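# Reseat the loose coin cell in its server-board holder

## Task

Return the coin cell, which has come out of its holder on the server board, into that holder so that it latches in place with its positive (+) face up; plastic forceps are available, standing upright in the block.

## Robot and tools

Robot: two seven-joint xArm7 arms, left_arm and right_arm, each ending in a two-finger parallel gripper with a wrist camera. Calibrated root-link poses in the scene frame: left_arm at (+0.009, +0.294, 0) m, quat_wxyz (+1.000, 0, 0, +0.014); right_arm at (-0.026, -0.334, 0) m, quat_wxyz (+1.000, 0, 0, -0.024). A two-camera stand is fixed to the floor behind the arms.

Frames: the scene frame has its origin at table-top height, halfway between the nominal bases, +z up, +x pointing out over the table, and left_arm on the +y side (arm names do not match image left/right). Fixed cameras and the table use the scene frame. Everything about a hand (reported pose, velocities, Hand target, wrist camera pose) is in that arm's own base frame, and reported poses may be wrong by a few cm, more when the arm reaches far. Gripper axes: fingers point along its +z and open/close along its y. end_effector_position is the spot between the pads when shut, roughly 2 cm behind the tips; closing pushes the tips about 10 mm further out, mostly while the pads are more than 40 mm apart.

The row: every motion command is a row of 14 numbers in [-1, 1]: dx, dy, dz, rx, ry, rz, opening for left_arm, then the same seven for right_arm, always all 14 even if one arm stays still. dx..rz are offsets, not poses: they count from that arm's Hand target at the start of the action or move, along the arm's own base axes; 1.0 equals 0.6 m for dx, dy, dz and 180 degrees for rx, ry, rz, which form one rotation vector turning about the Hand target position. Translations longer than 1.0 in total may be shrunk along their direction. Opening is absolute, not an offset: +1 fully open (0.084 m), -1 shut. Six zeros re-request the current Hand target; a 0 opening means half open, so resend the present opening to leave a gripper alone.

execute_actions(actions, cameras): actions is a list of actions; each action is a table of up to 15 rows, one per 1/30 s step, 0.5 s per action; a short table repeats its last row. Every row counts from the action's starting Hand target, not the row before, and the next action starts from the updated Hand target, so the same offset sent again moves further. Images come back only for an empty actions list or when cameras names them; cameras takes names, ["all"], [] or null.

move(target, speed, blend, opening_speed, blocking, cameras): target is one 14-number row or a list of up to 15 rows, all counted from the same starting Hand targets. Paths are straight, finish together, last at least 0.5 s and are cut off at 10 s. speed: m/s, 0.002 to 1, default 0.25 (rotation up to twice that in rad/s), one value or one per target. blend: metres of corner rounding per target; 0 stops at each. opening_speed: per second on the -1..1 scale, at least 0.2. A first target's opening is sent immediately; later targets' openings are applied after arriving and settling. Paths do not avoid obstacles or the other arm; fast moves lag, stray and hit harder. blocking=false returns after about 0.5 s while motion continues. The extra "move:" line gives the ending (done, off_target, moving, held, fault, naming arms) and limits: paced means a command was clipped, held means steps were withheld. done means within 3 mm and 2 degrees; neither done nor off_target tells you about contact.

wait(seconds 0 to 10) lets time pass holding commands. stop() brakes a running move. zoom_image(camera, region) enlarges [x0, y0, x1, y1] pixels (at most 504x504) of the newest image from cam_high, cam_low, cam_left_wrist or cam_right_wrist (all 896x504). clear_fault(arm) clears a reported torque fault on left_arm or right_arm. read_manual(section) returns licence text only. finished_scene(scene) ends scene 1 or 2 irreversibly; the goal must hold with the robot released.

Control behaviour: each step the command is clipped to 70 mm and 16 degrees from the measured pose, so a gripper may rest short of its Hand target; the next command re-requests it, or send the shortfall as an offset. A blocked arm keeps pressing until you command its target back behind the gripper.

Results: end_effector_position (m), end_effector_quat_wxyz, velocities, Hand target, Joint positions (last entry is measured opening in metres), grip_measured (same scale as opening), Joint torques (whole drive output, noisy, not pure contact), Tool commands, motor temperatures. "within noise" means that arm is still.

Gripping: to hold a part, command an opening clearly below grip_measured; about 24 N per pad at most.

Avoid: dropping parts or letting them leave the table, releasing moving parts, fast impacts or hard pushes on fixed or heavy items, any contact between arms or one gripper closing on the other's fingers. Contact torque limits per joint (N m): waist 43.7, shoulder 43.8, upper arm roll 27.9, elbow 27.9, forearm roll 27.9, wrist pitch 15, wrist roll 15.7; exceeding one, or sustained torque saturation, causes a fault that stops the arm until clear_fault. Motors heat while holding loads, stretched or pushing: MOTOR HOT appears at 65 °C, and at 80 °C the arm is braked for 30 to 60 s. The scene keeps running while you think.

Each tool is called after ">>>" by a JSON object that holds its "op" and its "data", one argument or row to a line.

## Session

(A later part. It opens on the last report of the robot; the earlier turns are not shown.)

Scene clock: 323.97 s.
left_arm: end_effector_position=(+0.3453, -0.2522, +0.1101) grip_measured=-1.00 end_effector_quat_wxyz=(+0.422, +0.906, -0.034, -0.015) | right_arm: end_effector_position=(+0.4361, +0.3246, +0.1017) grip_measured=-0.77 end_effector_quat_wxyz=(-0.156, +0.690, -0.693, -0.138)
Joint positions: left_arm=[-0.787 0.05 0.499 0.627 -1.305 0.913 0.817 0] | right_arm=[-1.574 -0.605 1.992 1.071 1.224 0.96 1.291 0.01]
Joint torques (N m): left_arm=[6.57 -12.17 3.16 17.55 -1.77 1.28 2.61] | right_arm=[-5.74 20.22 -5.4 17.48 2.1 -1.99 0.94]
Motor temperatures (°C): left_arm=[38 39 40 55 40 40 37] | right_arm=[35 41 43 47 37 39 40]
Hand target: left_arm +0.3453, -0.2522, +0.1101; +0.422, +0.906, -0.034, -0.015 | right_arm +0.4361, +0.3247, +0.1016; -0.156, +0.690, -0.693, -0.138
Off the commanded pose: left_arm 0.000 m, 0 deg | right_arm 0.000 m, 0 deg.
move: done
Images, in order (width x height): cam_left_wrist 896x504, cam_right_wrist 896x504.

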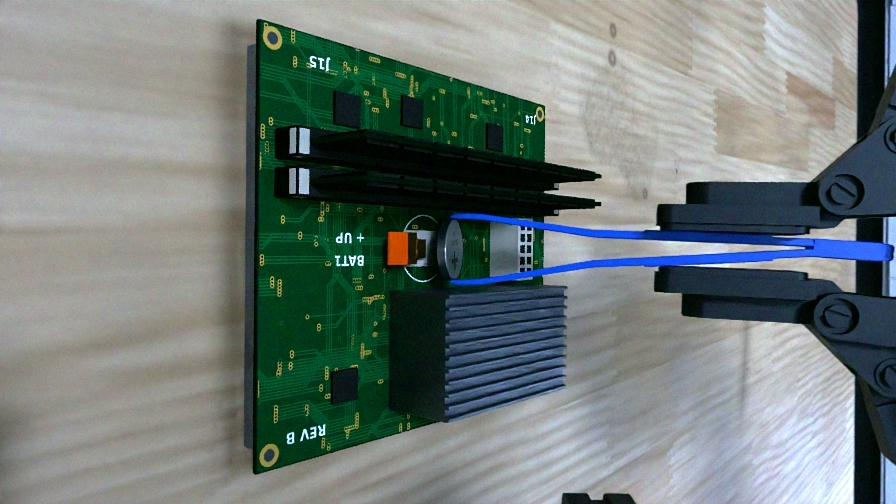

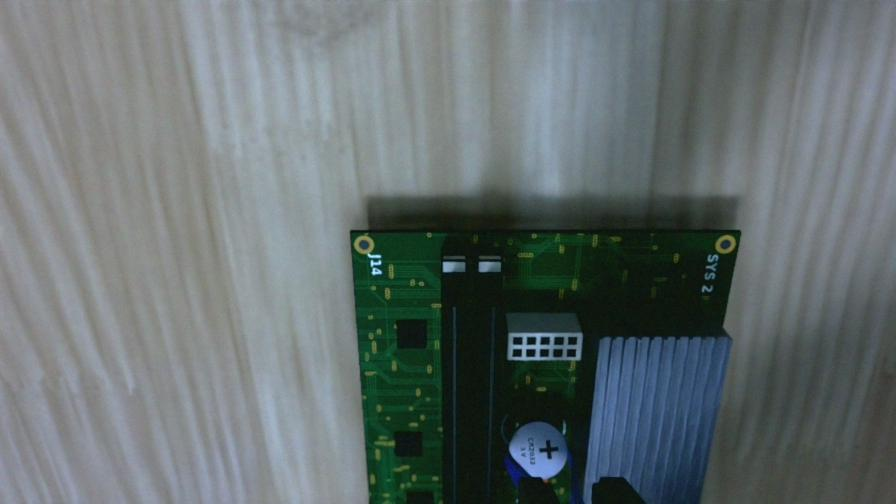

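>>> {"op": "move", "data": {
  "target": [0,0,0,0,0,0,-1,0,0,-0.0092,0,0,0,-0.75],
  "speed": 0.03,
  "cameras": ["cam_left_wrist","cam_right_wrist"]
}}

>>> {"op": "zoom_image", "data": {
  "camera": "cam_right_wrist",
  "region": [460, 360, 620, 504]
}}

>>> {"op": "zoom_image", "data": {
  "camera": "cam_left_wrist",
  "region": [370, 190, 520, 310]
}}

Scene clock: 336.43 s.
left_arm: end_effector_position=(+0.3453, -0.2522, +0.1101) grip_measured=-1.00 end_effector_quat_wxyz=(+0.422, +0.906, -0.034, -0.015) | right_arm: end_effector_position=(+0.4361, +0.3247, +0.0962) grip_measured=-0.77 end_effector_quat_wxyz=(-0.156, +0.690, -0.693, -0.138)
Joint positions: left_arm=[-0.787 0.05 0.499 0.627 -1.305 0.913 0.817 0] | right_arm=[-1.583 -0.615 2.004 1.07 1.238 0.955 1.281 0.01]
Joint torques (N m): left_arm=[6.77 -12 3.41 17.53 -1.9 1.21 2.64] | right_arm=[-4.98 20.06 -5.49 10.25 1.89 -2.05 -0.83]
Motor temperatures (°C): left_arm=[38 39 40 55 40 40 37] | right_arm=[35 40 41 48 37 39 40]
Hand target: left_arm +0.3453, -0.2522, +0.1101; +0.422, +0.906, -0.034, -0.015 | right_arm +0.4361, +0.3247, +0.0961; -0.156, +0.690, -0.693, -0.138
Off the commanded pose: left_arm 0.000 m, 0 deg | right_arm 0.000 m, 0 deg.
move: done
Images, in order (width x height): cam_left_wrist 896x504, cam_right_wrist 896x504.

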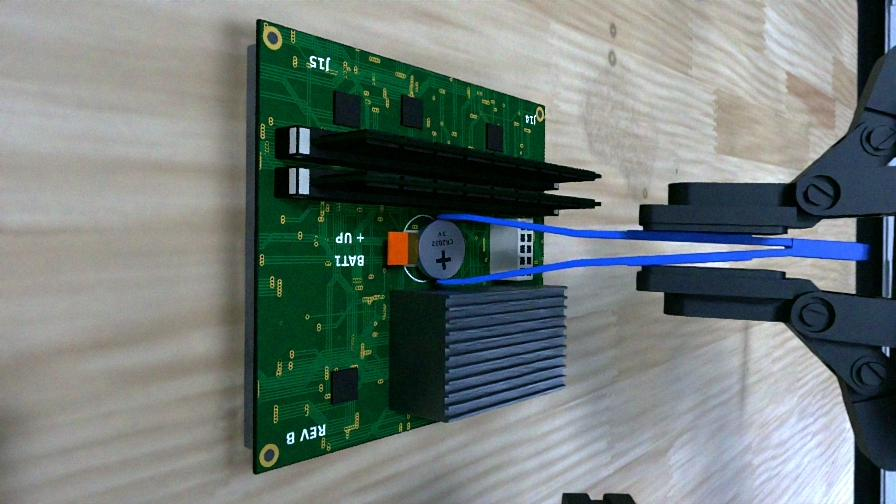

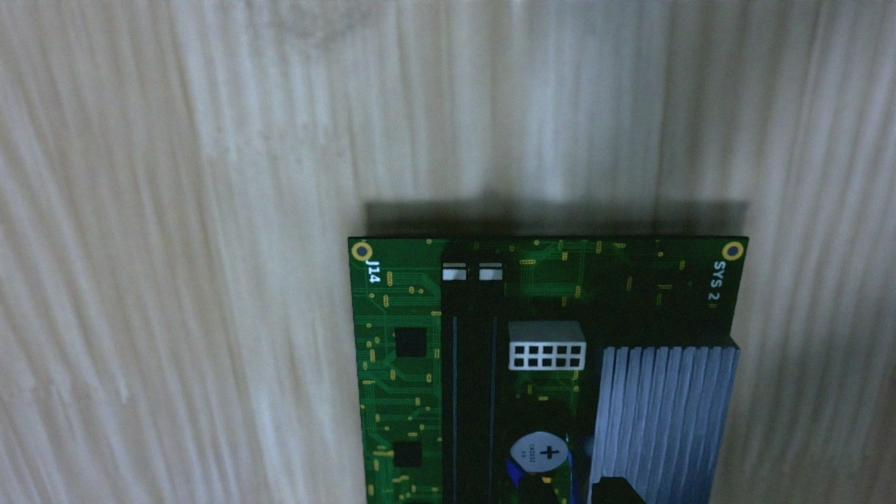

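Scaled by 3.150 from the camera's 896x504 image, which has a finer 1280x720 frame.

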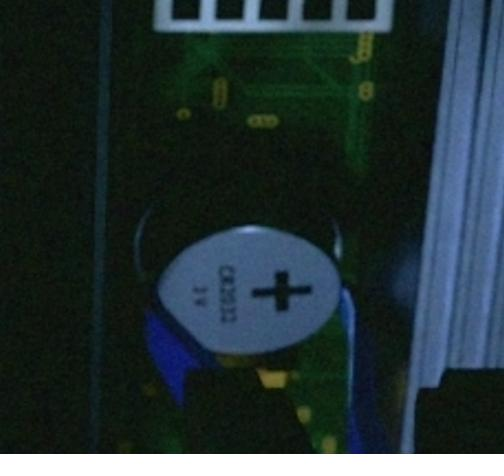

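Scaled by 3.360 from the camera's 896x504 image, which has a finer 1280x720 frame.

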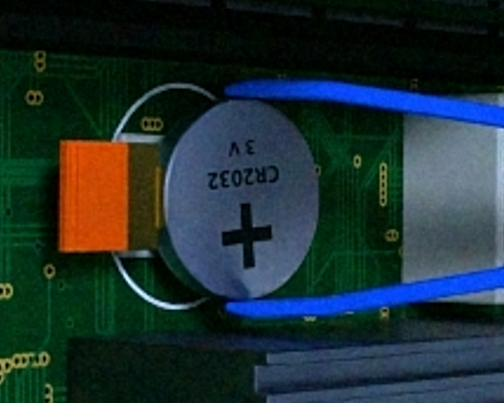

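>>> {"op": "move", "data": {
  "target": [
    [0,0,0,0,0,0,-1,0,0,0.012,0,0,0,-0.75],
    [0,0,0,0,0,0,-1,0,0.0037,0.012,0,0,0,-0.75],
    [0,0,0,0,0,0,-1,0,0.0037,0.0035,0,0,0,-0.75]
  ],
  "speed": 0.04,
  "cameras": ["cam_left_wrist","cam_right_wrist"]
}}

>>> {"op": "zoom_image", "data": {
  "camera": "cam_left_wrist",
  "region": [370, 190, 520, 310]
}}

Scene clock: 354.10 s.
left_arm: end_effector_position=(+0.3453, -0.2522, +0.1101) grip_measured=-1.00 end_effector_quat_wxyz=(+0.422, +0.906, -0.034, -0.015) | right_arm: end_effector_position=(+0.4361, +0.3269, +0.0983) grip_measured=-0.77 end_effector_quat_wxyz=(-0.156, +0.690, -0.693, -0.139)
Joint positions: left_arm=[-0.787 0.05 0.499 0.627 -1.305 0.913 0.817 0] | right_arm=[-1.579 -0.614 2.002 1.075 1.234 0.957 1.289 0.01]
Joint torques (N m): left_arm=[6.61 -12.12 3.11 17.58 -1.72 1.11 2.61] | right_arm=[-5.78 20.08 -5.43 10.43 2.09 -2.24 -1.06]
Motor temperatures (°C): left_arm=[38 39 40 55 40 40 37] | right_arm=[35 40 40 46 37 40 40]
Hand target: left_arm +0.3453, -0.2522, +0.1101; +0.422, +0.906, -0.034, -0.015 | right_arm +0.4361, +0.3269, +0.0982; -0.156, +0.690, -0.693, -0.138
Off the commanded pose: left_arm 0.000 m, 0 deg | right_arm 0.000 m, 0 deg.
move: done
Images, in order (width x height): cam_left_wrist 896x504, cam_right_wrist 896x504.

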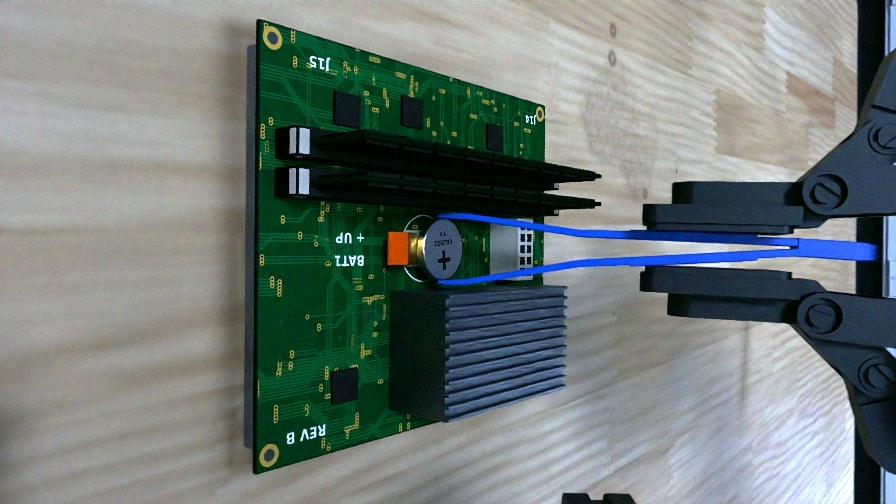

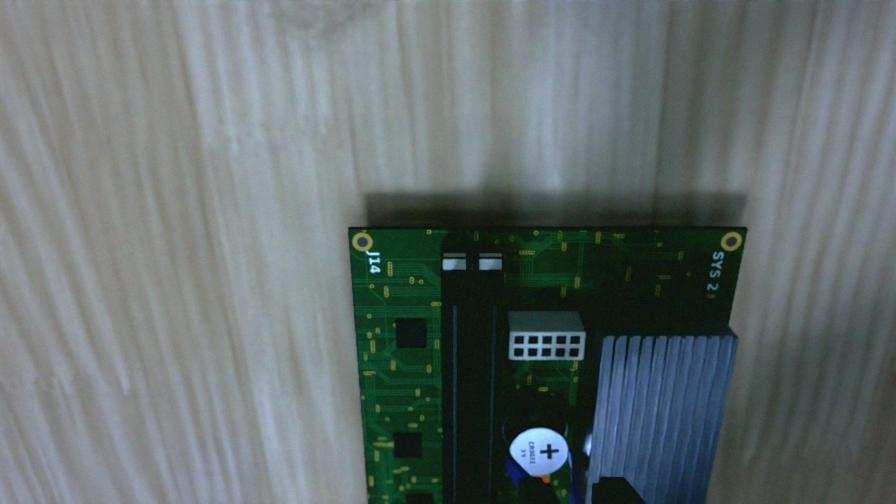

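Scaled by 3.360 from the camera's 896x504 image, which has a finer 1280x720 frame.

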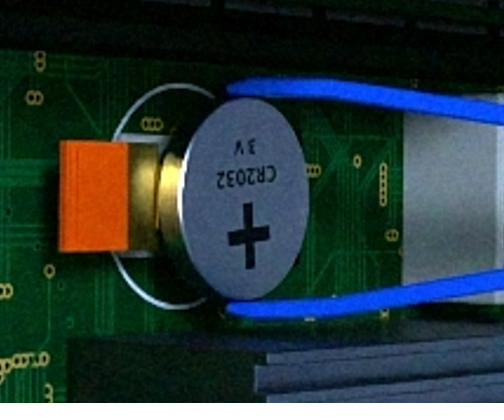

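>>> {"op": "move", "data": {
  "target": [0,0,0,0,0,0,-1,0,0,-0.0037,0,0,0,-0.75],
  "speed": 0.02,
  "cameras": ["cam_left_wrist","cam_right_wrist"]
}}

>>> {"op": "zoom_image", "data": {
  "camera": "cam_left_wrist",
  "region": [370, 190, 520, 310]
}}

>>> {"op": "zoom_image", "data": {
  "camera": "cam_right_wrist",
  "region": [480, 380, 604, 504]
}}

Scene clock: 362.13 s.
left_arm: end_effector_position=(+0.3453, -0.2522, +0.1101) grip_measured=-1.00 end_effector_quat_wxyz=(+0.422, +0.906, -0.034, -0.015) | right_arm: end_effector_position=(+0.4361, +0.3269, +0.0960) grip_measured=-0.77 end_effector_quat_wxyz=(-0.156, +0.690, -0.693, -0.138)
Joint positions: left_arm=[-0.787 0.05 0.499 0.627 -1.305 0.913 0.817 0] | right_arm=[-1.583 -0.618 2.007 1.075 1.239 0.955 1.284 0.01]
Joint torques (N m): left_arm=[6.92 -12.31 3.03 17.69 -1.87 1.13 2.63] | right_arm=[-5.95 20.62 -5.54 10.12 1.7 -2.1 -0.96]
Motor temperatures (°C): left_arm=[38 39 40 55 40 40 37] | right_arm=[35 40 40 46 37 40 40]
Hand target: left_arm +0.3453, -0.2522, +0.1101; +0.422, +0.906, -0.034, -0.015 | right_arm +0.4361, +0.3269, +0.0960; -0.156, +0.690, -0.693, -0.138
Off the commanded pose: left_arm 0.000 m, 0 deg | right_arm 0.000 m, 0 deg.
move: done
Images, in order (width x height): cam_left_wrist 896x504, cam_right_wrist 896x504.

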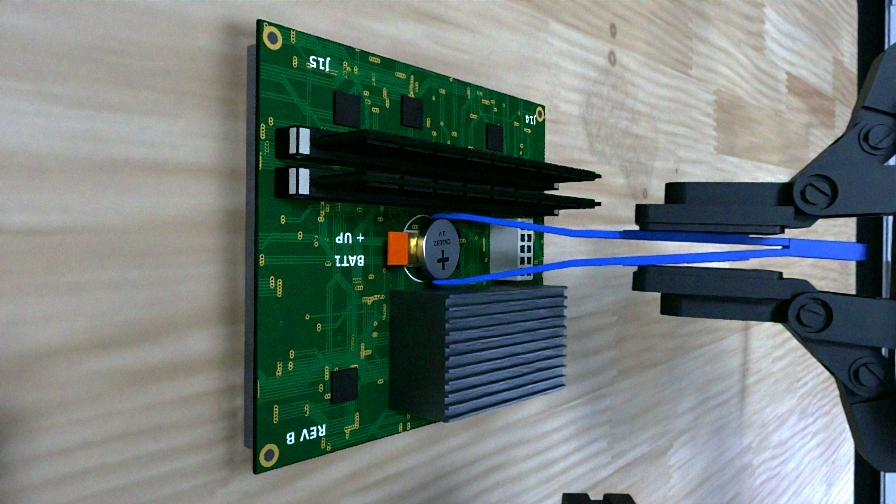

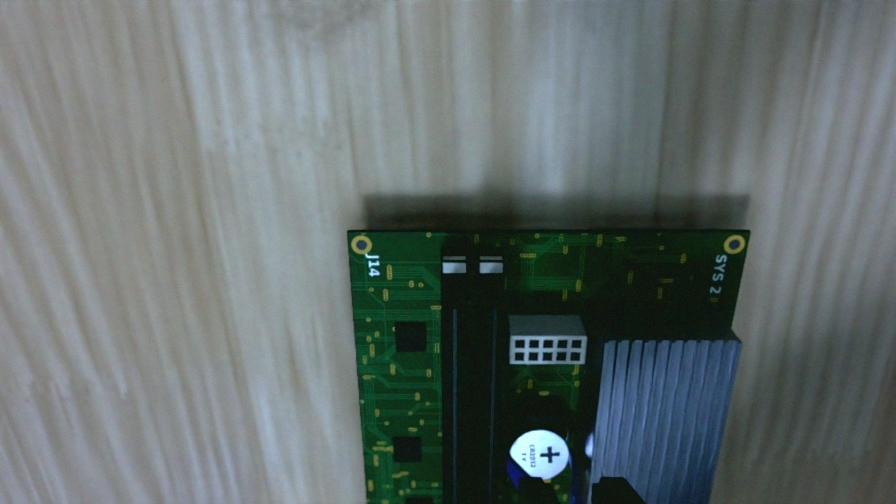

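Scaled by 3.360 from the camera's 896x504 image, which has a finer 1280x720 frame.

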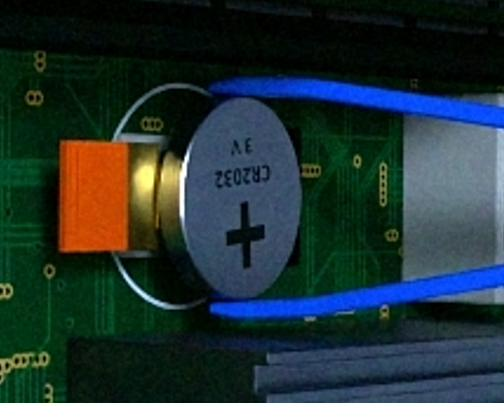

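Scaled by 4.065 from the camera's 896x504 image, which has a finer 1280x720 frame.

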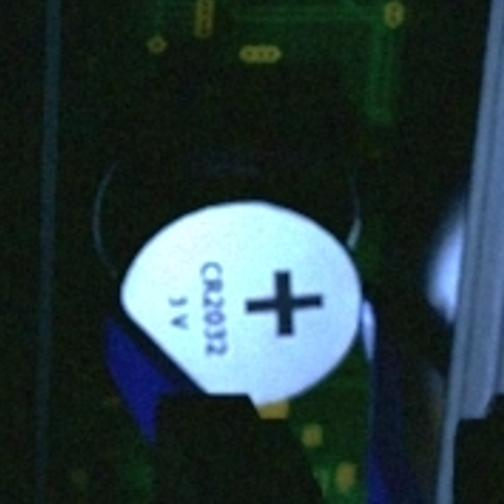

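>>> {"op": "move", "data": {
  "target": [0,0,0,0,0,0,-1,0,0,-0.0035,0,0,0,-0.75],
  "speed": 0.02,
  "cameras": ["cam_left_wrist","cam_right_wrist"]
}}

>>> {"op": "zoom_image", "data": {
  "camera": "cam_left_wrist",
  "region": [370, 190, 520, 310]
}}

>>> {"op": "zoom_image", "data": {
  "camera": "cam_right_wrist",
  "region": [480, 380, 604, 504]
}}

Scene clock: 374.97 s.
left_arm: end_effector_position=(+0.3453, -0.2522, +0.1101) grip_measured=-1.00 end_effector_quat_wxyz=(+0.422, +0.906, -0.034, -0.015) | right_arm: end_effector_position=(+0.4361, +0.3269, +0.0939) grip_measured=-0.77 end_effector_quat_wxyz=(-0.156, +0.690, -0.693, -0.138)
Joint positions: left_arm=[-0.787 0.05 0.499 0.627 -1.305 0.913 0.817 0] | right_arm=[-1.587 -0.622 2.012 1.074 1.245 0.954 1.28 0.01]
Joint torques (N m): left_arm=[6.78 -12.25 3.13 17.53 -1.66 1.03 2.44] | right_arm=[-5.55 20.39 -5.66 10.18 1.86 -1.95 -0.82]
Motor temperatures (°C): left_arm=[38 39 40 55 40 40 37] | right_arm=[35 40 40 45 37 40 40]
Hand target: left_arm +0.3453, -0.2522, +0.1101; +0.422, +0.906, -0.034, -0.015 | right_arm +0.4361, +0.3269, +0.0939; -0.156, +0.690, -0.693, -0.138
Off the commanded pose: left_arm 0.000 m, 0 deg | right_arm 0.000 m, 0 deg.
move: done
Images, in order (width x height): cam_left_wrist 896x504, cam_right_wrist 896x504.

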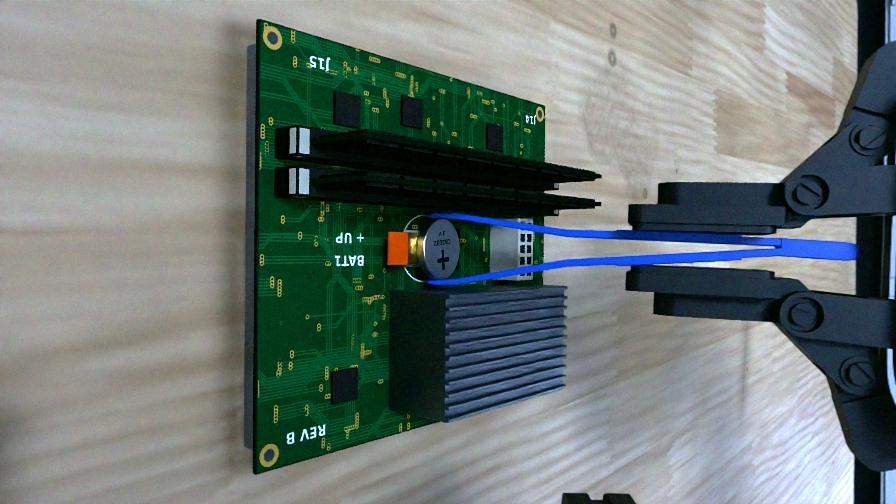

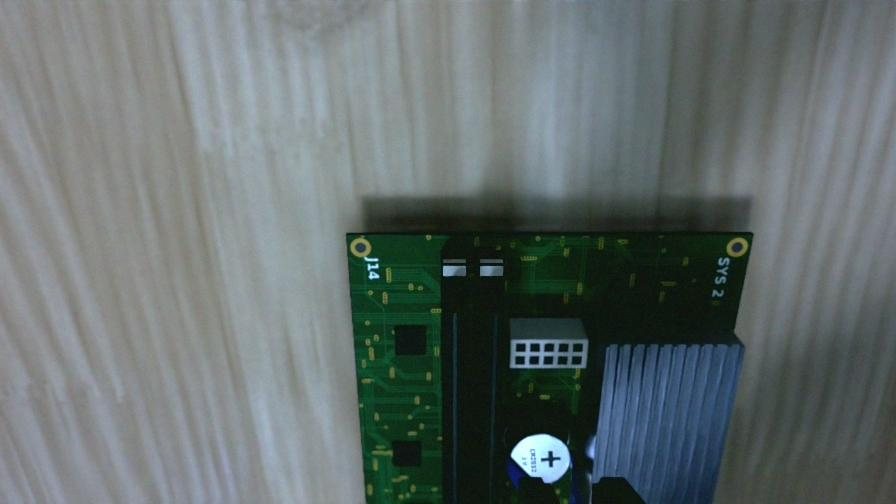

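Scaled by 3.360 from the camera's 896x504 image, which has a finer 1280x720 frame.

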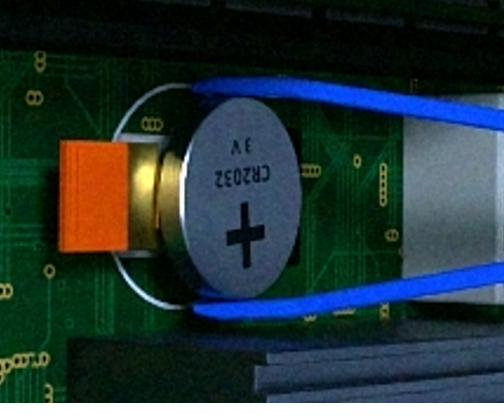

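Scaled by 4.065 from the camera's 896x504 image, which has a finer 1280x720 frame.

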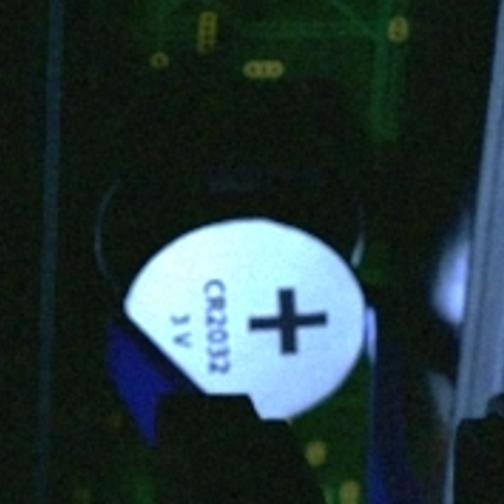

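>>> {"op": "move", "data": {
  "target": [
    [0,0,0,0,0,0,-1,0,0,0.0033,0,0,0,-0.75],
    [0,0,0,0,0,0,-1,0,0.0037,0.0033,0,0,0,-0.75],
    [0,0,0,0,0,0,-1,0,0.0037,0,0,0,0,-0.75]
  ],
  "speed": 0.03,
  "cameras": ["cam_left_wrist","cam_right_wrist"]
}}

>>> {"op": "zoom_image", "data": {
  "camera": "cam_left_wrist",
  "region": [370, 190, 520, 310]
}}

>>> {"op": "zoom_image", "data": {
  "camera": "cam_right_wrist",
  "region": [480, 380, 604, 504]
}}

Scene clock: 399.80 s.
left_arm: end_effector_position=(+0.3453, -0.2522, +0.1101) grip_measured=-1.00 end_effector_quat_wxyz=(+0.422, +0.906, -0.034, -0.015) | right_arm: end_effector_position=(+0.4361, +0.3292, +0.0939) grip_measured=-0.77 end_effector_quat_wxyz=(-0.156, +0.690, -0.693, -0.139)
Joint positions: left_arm=[-0.787 0.05 0.499 0.627 -1.305 0.913 0.817 0] | right_arm=[-1.587 -0.625 2.014 1.079 1.246 0.954 1.285 0.01]
Joint torques (N m): left_arm=[6.81 -12.38 3.3 17.61 -1.88 0.98 2.44] | right_arm=[-5.8 20.8 -5.58 15.73 1.9 -2.17 -0.77]
Motor temperatures (°C): left_arm=[38 39 40 55 40 40 37] | right_arm=[35 40 39 45 37 40 40]
Hand target: left_arm +0.3453, -0.2522, +0.1101; +0.422, +0.906, -0.034, -0.015 | right_arm +0.4361, +0.3291, +0.0939; -0.156, +0.690, -0.693, -0.138
Off the commanded pose: left_arm 0.000 m, 0 deg | right_arm 0.000 m, 0 deg.
move: done
Images, in order (width x height): cam_left_wrist 896x504, cam_right_wrist 896x504.

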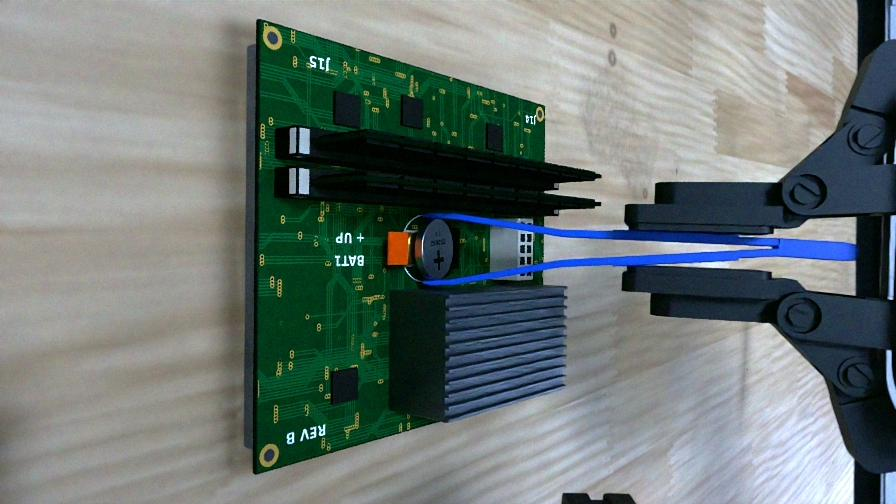

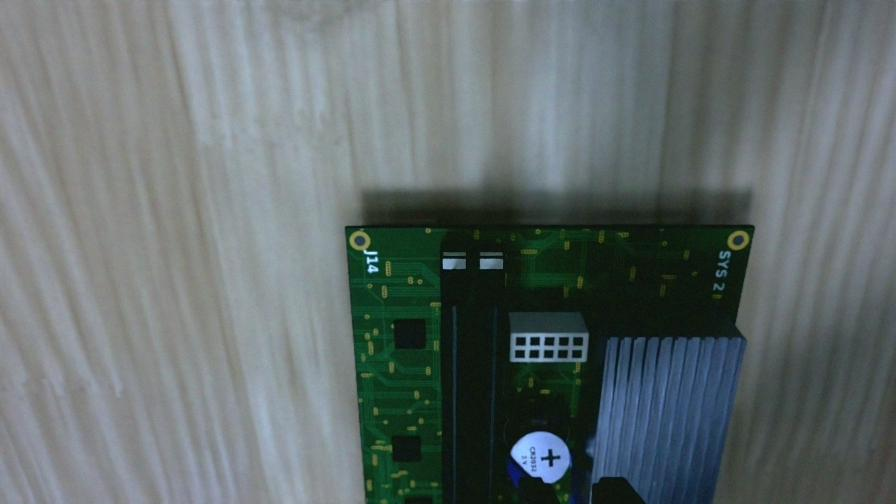

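Scaled by 3.360 from the camera's 896x504 image, which has a finer 1280x720 frame.

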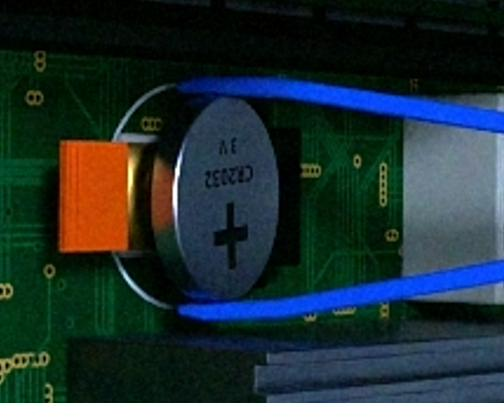

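Scaled by 4.065 from the camera's 896x504 image, which has a finer 1280x720 frame.

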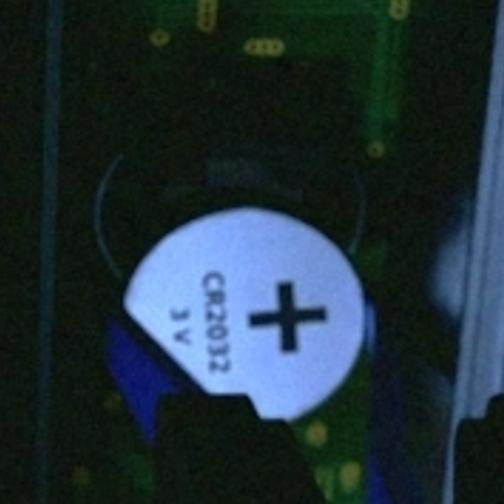

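>>> {"op": "move", "data": {
  "target": [0,0,0,0,0,0,-1,0,0,0,0,0,0,-0.64],
  "opening_speed": 0.25,
  "cameras": ["cam_left_wrist","cam_right_wrist"]
}}

>>> {"op": "zoom_image", "data": {
  "camera": "cam_left_wrist",
  "region": [370, 190, 520, 310]
}}

>>> {"op": "zoom_image", "data": {
  "camera": "cam_right_wrist",
  "region": [480, 380, 604, 504]
}}

Scene clock: 416.63 s.
left_arm: end_effector_position=(+0.3453, -0.2522, +0.1101) grip_measured=-1.00 end_effector_quat_wxyz=(+0.422, +0.906, -0.034, -0.015) | right_arm: end_effector_position=(+0.4361, +0.3291, +0.0939) grip_measured=-0.66 end_effector_quat_wxyz=(-0.156, +0.690, -0.693, -0.138)
Joint positions: left_arm=[-0.787 0.05 0.499 0.627 -1.305 0.913 0.817 0] | right_arm=[-1.587 -0.625 2.014 1.079 1.246 0.954 1.284 0.015]
Joint torques (N m): left_arm=[6.47 -11.81 3.06 17.61 -1.93 1.1 2.45] | right_arm=[-5.94 21.09 -5.68 11.51 2.08 -2.07 -0.76]
Motor temperatures (°C): left_arm=[38 39 40 56 40 40 37] | right_arm=[35 40 39 45 37 40 40]
Hand target: left_arm +0.3453, -0.2522, +0.1101; +0.422, +0.906, -0.034, -0.015 | right_arm +0.4361, +0.3291, +0.0939; -0.156, +0.690, -0.693, -0.138
Off the commanded pose: left_arm 0.000 m, 0 deg | right_arm 0.000 m, 0 deg.
move: done
Images, in order (width x height): cam_left_wrist 896x504, cam_right_wrist 896x504.

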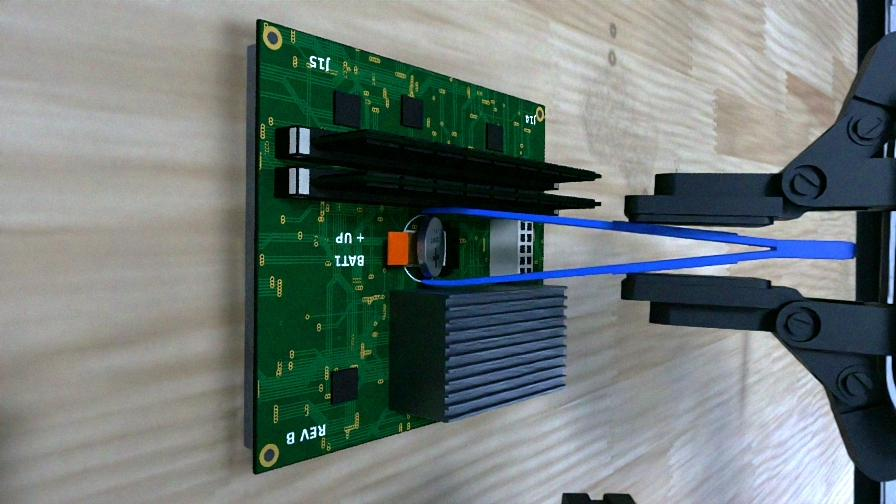

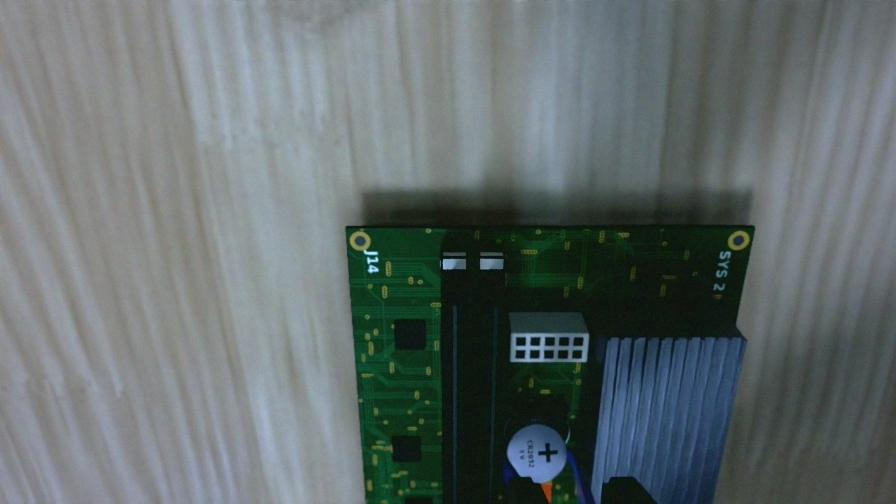

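Scaled by 3.360 from the camera's 896x504 image, which has a finer 1280x720 frame.

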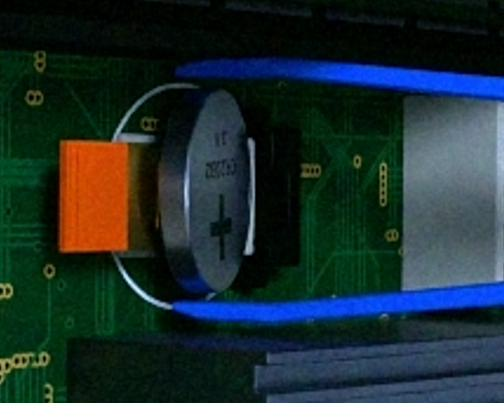

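Scaled by 4.065 from the camera's 896x504 image, which has a finer 1280x720 frame.

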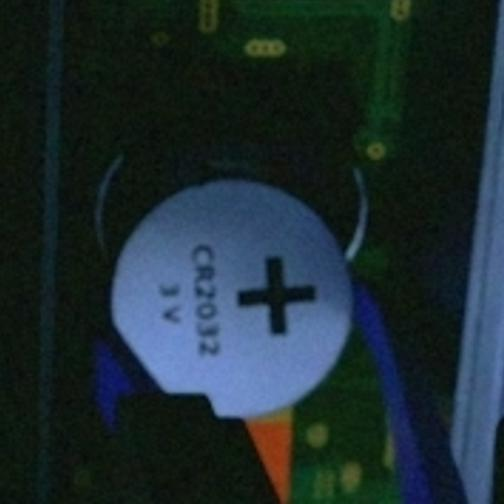

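>>> {"op": "move", "data": {
  "target": [
    [0,0,0,0,0,0,-1,0,0,0,0,0,0,-0.72],
    [0,0,0,0,0,0,-1,0,-0.0053,0,0,0,0,-0.72]
  ],
  "speed": 0.015,
  "opening_speed": 0.25,
  "cameras": ["cam_left_wrist","cam_right_wrist"]
}}

>>> {"op": "zoom_image", "data": {
  "camera": "cam_left_wrist",
  "region": [370, 190, 520, 310]
}}

>>> {"op": "zoom_image", "data": {
  "camera": "cam_right_wrist",
  "region": [480, 380, 604, 504]
}}

Scene clock: 432.20 s.
left_arm: end_effector_position=(+0.3453, -0.2522, +0.1101) grip_measured=-1.00 end_effector_quat_wxyz=(+0.422, +0.906, -0.034, -0.015) | right_arm: end_effector_position=(+0.4361, +0.3260, +0.0939) grip_measured=-0.74 end_effector_quat_wxyz=(-0.156, +0.690, -0.693, -0.138)
Joint positions: left_arm=[-0.787 0.05 0.499 0.627 -1.305 0.913 0.817 0] | right_arm=[-1.587 -0.621 2.011 1.073 1.245 0.954 1.279 0.012]
Joint torques (N m): left_arm=[6.93 -11.96 3.18 17.8 -1.84 0.9 2.26] | right_arm=[-5.05 31.03 -9.81 10.24 -1.56 -1.01 -0.64]
Motor temperatures (°C): left_arm=[38 39 40 56 40 40 37] | right_arm=[35 40 39 45 37 40 40]
Hand target: left_arm +0.3453, -0.2522, +0.1101; +0.422, +0.906, -0.034, -0.015 | right_arm +0.4361, +0.3259, +0.0939; -0.156, +0.690, -0.693, -0.138
Off the commanded pose: left_arm 0.000 m, 0 deg | right_arm 0.000 m, 0 deg.
move: done
Images, in order (width x height): cam_left_wrist 896x504, cam_right_wrist 896x504.

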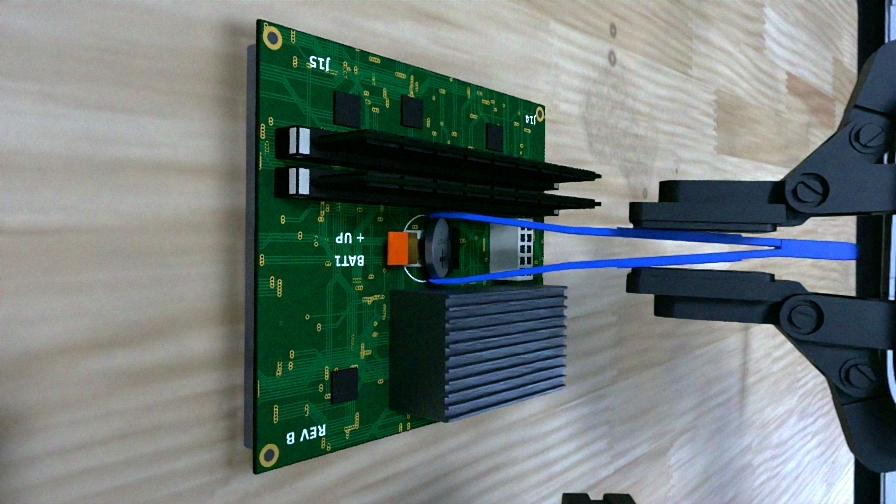

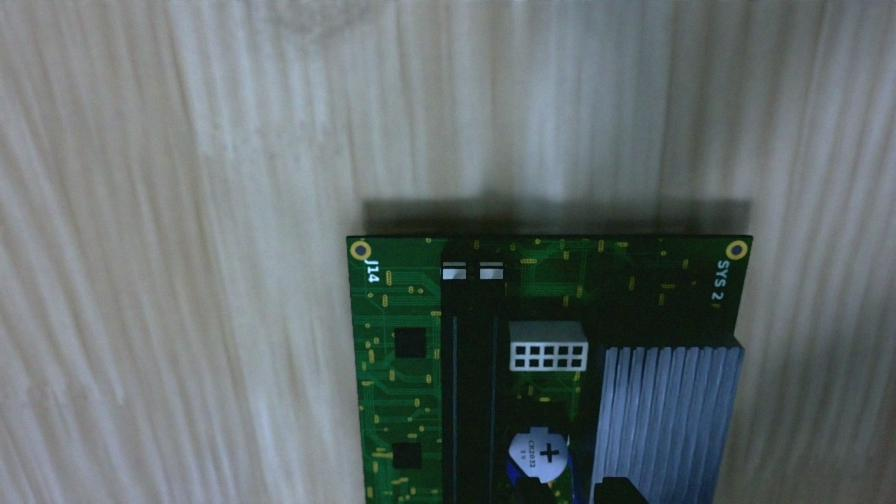

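Scaled by 3.360 from the camera's 896x504 image, which has a finer 1280x720 frame.

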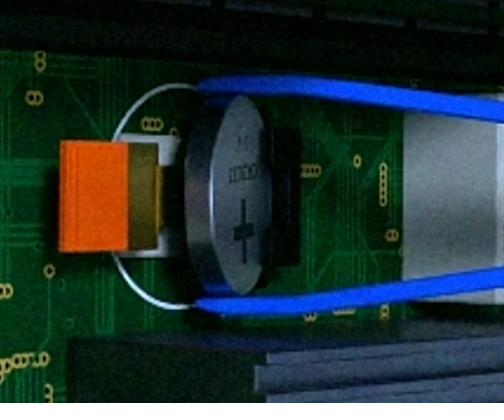

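Scaled by 4.065 from the camera's 896x504 image, which has a finer 1280x720 frame.

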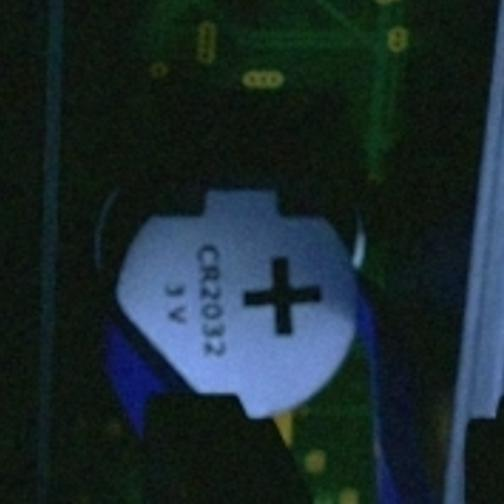

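>>> {"op": "move", "data": {
  "target": [
    [0,0,0,0,0,0,-1,0,0,0,0,0,0,-0.64],
    [0,0,0,0,0,0,-1,0,-0.0102,0.0228,0,0,0,-0.64],
    [0,0,0,0,0,0,-1,0,0.0667,0.0298,-0.1333,-0.0002,0,-0.87]
  ],
  "speed": 0.06,
  "opening_speed": 0.3,
  "cameras": ["cam_left_wrist","cam_right_wrist"]
}}

>>> {"op": "zoom_image", "data": {
  "camera": "cam_left_wrist",
  "region": [370, 190, 520, 310]
}}

>>> {"op": "zoom_image", "data": {
  "camera": "cam_right_wrist",
  "region": [480, 360, 620, 504]
}}

Scene clock: 453.30 s.
left_arm: end_effector_position=(+0.3453, -0.2522, +0.1101) grip_measured=-1.00 end_effector_quat_wxyz=(+0.422, +0.906, -0.034, -0.015) | right_arm: end_effector_position=(+0.4361, +0.3660, +0.1118) grip_measured=-0.87 end_effector_quat_wxyz=(-0.009, +0.707, -0.707, +0.009)
Joint positions: left_arm=[-0.787 0.05 0.499 0.627 -1.305 0.913 0.817 0] | right_arm=[-1.507 -0.86 1.935 1.4 0.865 1.16 1.744 0.006]
Joint torques (N m): left_arm=[6.45 -12.44 3.33 17.36 -1.72 1.11 2.27] | right_arm=[-5.78 27.59 -8.38 16.07 -1.75 -0.31 1.12]
Motor temperatures (°C): left_arm=[38 39 40 56 40 40 37] | right_arm=[35 40 41 45 37 39 40]
Hand target: left_arm +0.3453, -0.2522, +0.1101; +0.422, +0.906, -0.034, -0.015 | right_arm +0.4361, +0.3660, +0.1118; -0.009, +0.707, -0.707, +0.009
Off the commanded pose: left_arm 0.000 m, 0 deg | right_arm 0.000 m, 0 deg.
move: done
Images, in order (width x height): cam_left_wrist 896x504, cam_right_wrist 896x504.

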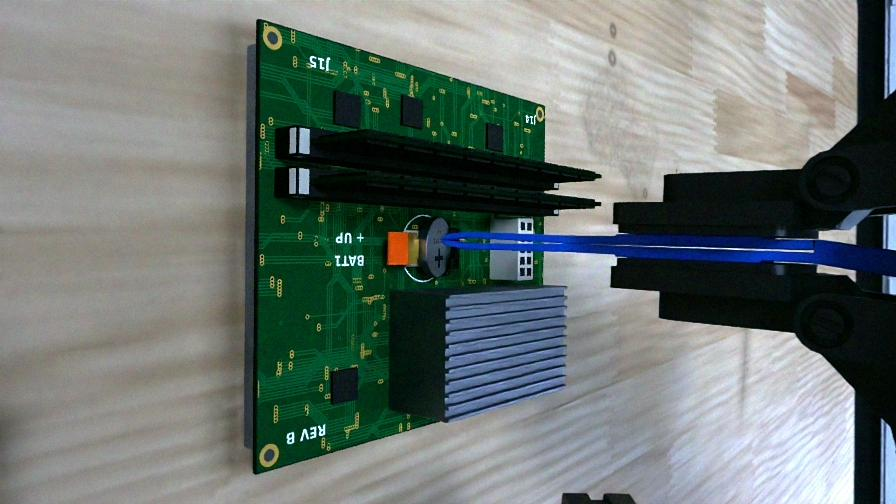

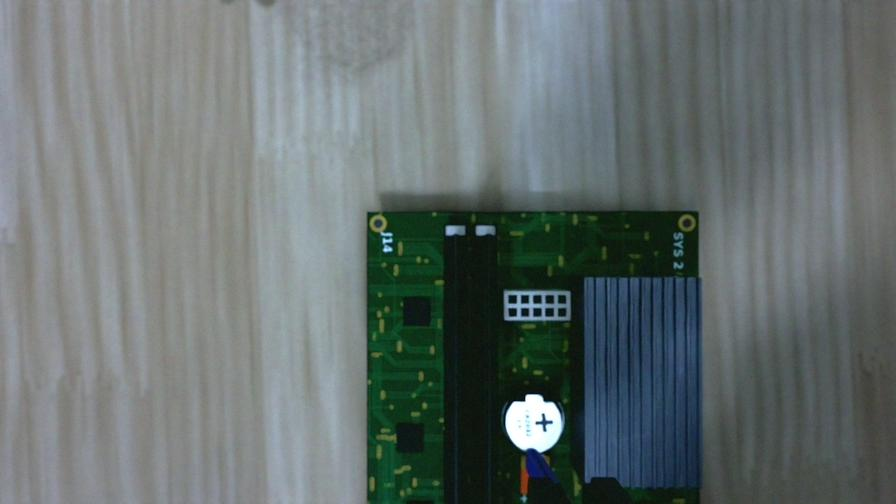

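Scaled by 3.360 from the camera's 896x504 image, which has a finer 1280x720 frame.

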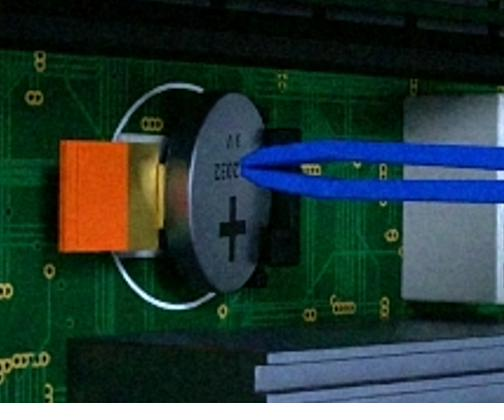

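Scaled by 3.500 from the camera's 896x504 image, which has a finer 1280x720 frame.

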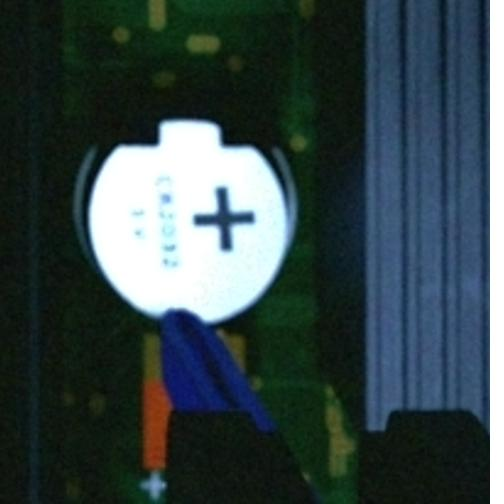

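>>> {"op": "move", "data": {
  "target": [
    [0,0,0,0,0,0,-1,-0.0042,-0.0017,0,0,0,0,-0.9],
    [0,0,0,0,0,0,-1,-0.0042,-0.0017,-0.0125,0,0,0,-0.9]
  ],
  "speed": 0.03,
  "cameras": ["cam_left_wrist","cam_right_wrist"]
}}

>>> {"op": "zoom_image", "data": {
  "camera": "cam_left_wrist",
  "region": [370, 190, 520, 310]
}}

>>> {"op": "zoom_image", "data": {
  "camera": "cam_right_wrist",
  "region": [480, 360, 620, 504]
}}

Scene clock: 466.57 s.
left_arm: end_effector_position=(+0.3453, -0.2522, +0.1101) grip_measured=-1.00 end_effector_quat_wxyz=(+0.422, +0.906, -0.034, -0.015) | right_arm: end_effector_position=(+0.4336, +0.3649, +0.1044) grip_measured=-0.87 end_effector_quat_wxyz=(-0.009, +0.707, -0.707, +0.009)
Joint positions: left_arm=[-0.787 0.05 0.499 0.627 -1.305 0.913 0.817 0] | right_arm=[-1.501 -0.864 1.942 1.382 0.875 1.143 1.738 0.006]
Joint torques (N m): left_arm=[6.44 -12.26 3.05 17.29 -1.51 1.06 2.21] | right_arm=[-5.27 26.25 -7.34 7.84 1.86 -2.06 -0.69]
Motor temperatures (°C): left_arm=[38 39 40 56 40 40 36] | right_arm=[35 40 41 46 37 39 40]
Hand target: left_arm +0.3453, -0.2522, +0.1101; +0.422, +0.906, -0.034, -0.015 | right_arm +0.4336, +0.3649, +0.1043; -0.009, +0.707, -0.707, +0.009
Off the commanded pose: left_arm 0.000 m, 0 deg | right_arm 0.000 m, 0 deg.
move: done
Images, in order (width x height): cam_left_wrist 896x504, cam_right_wrist 896x504.

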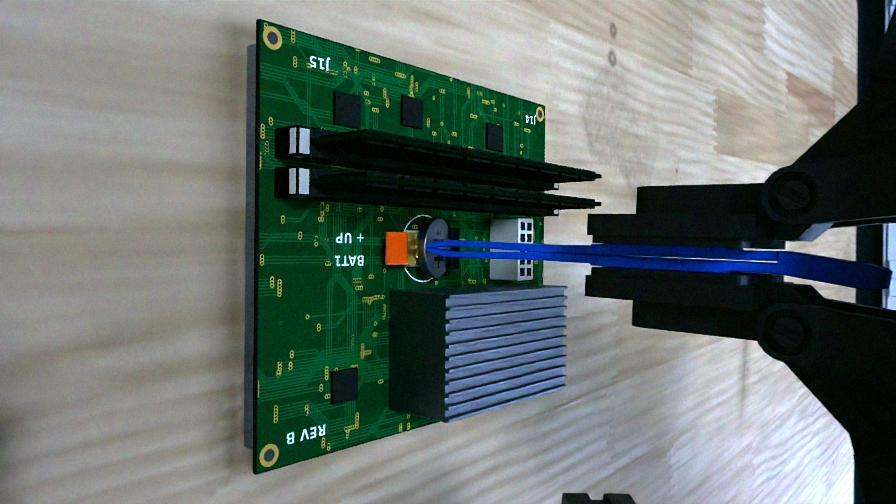

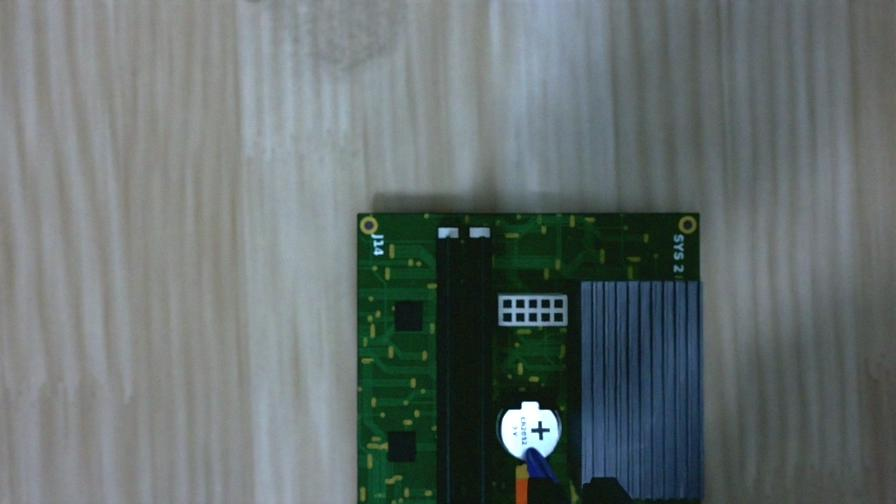

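Scaled by 3.360 from the camera's 896x504 image, which has a finer 1280x720 frame.

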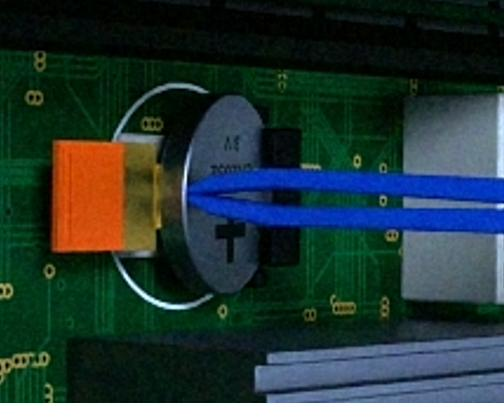

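Scaled by 3.500 from the camera's 896x504 image, which has a finer 1280x720 frame.

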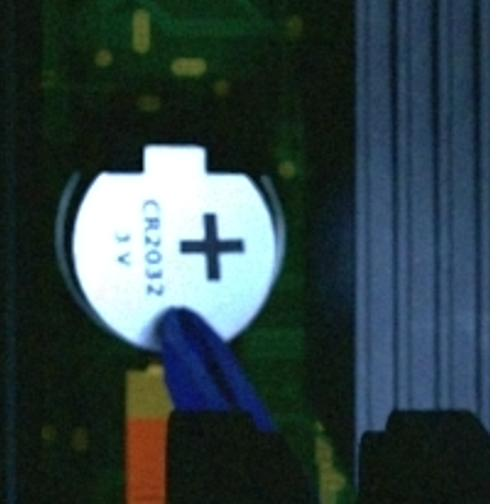

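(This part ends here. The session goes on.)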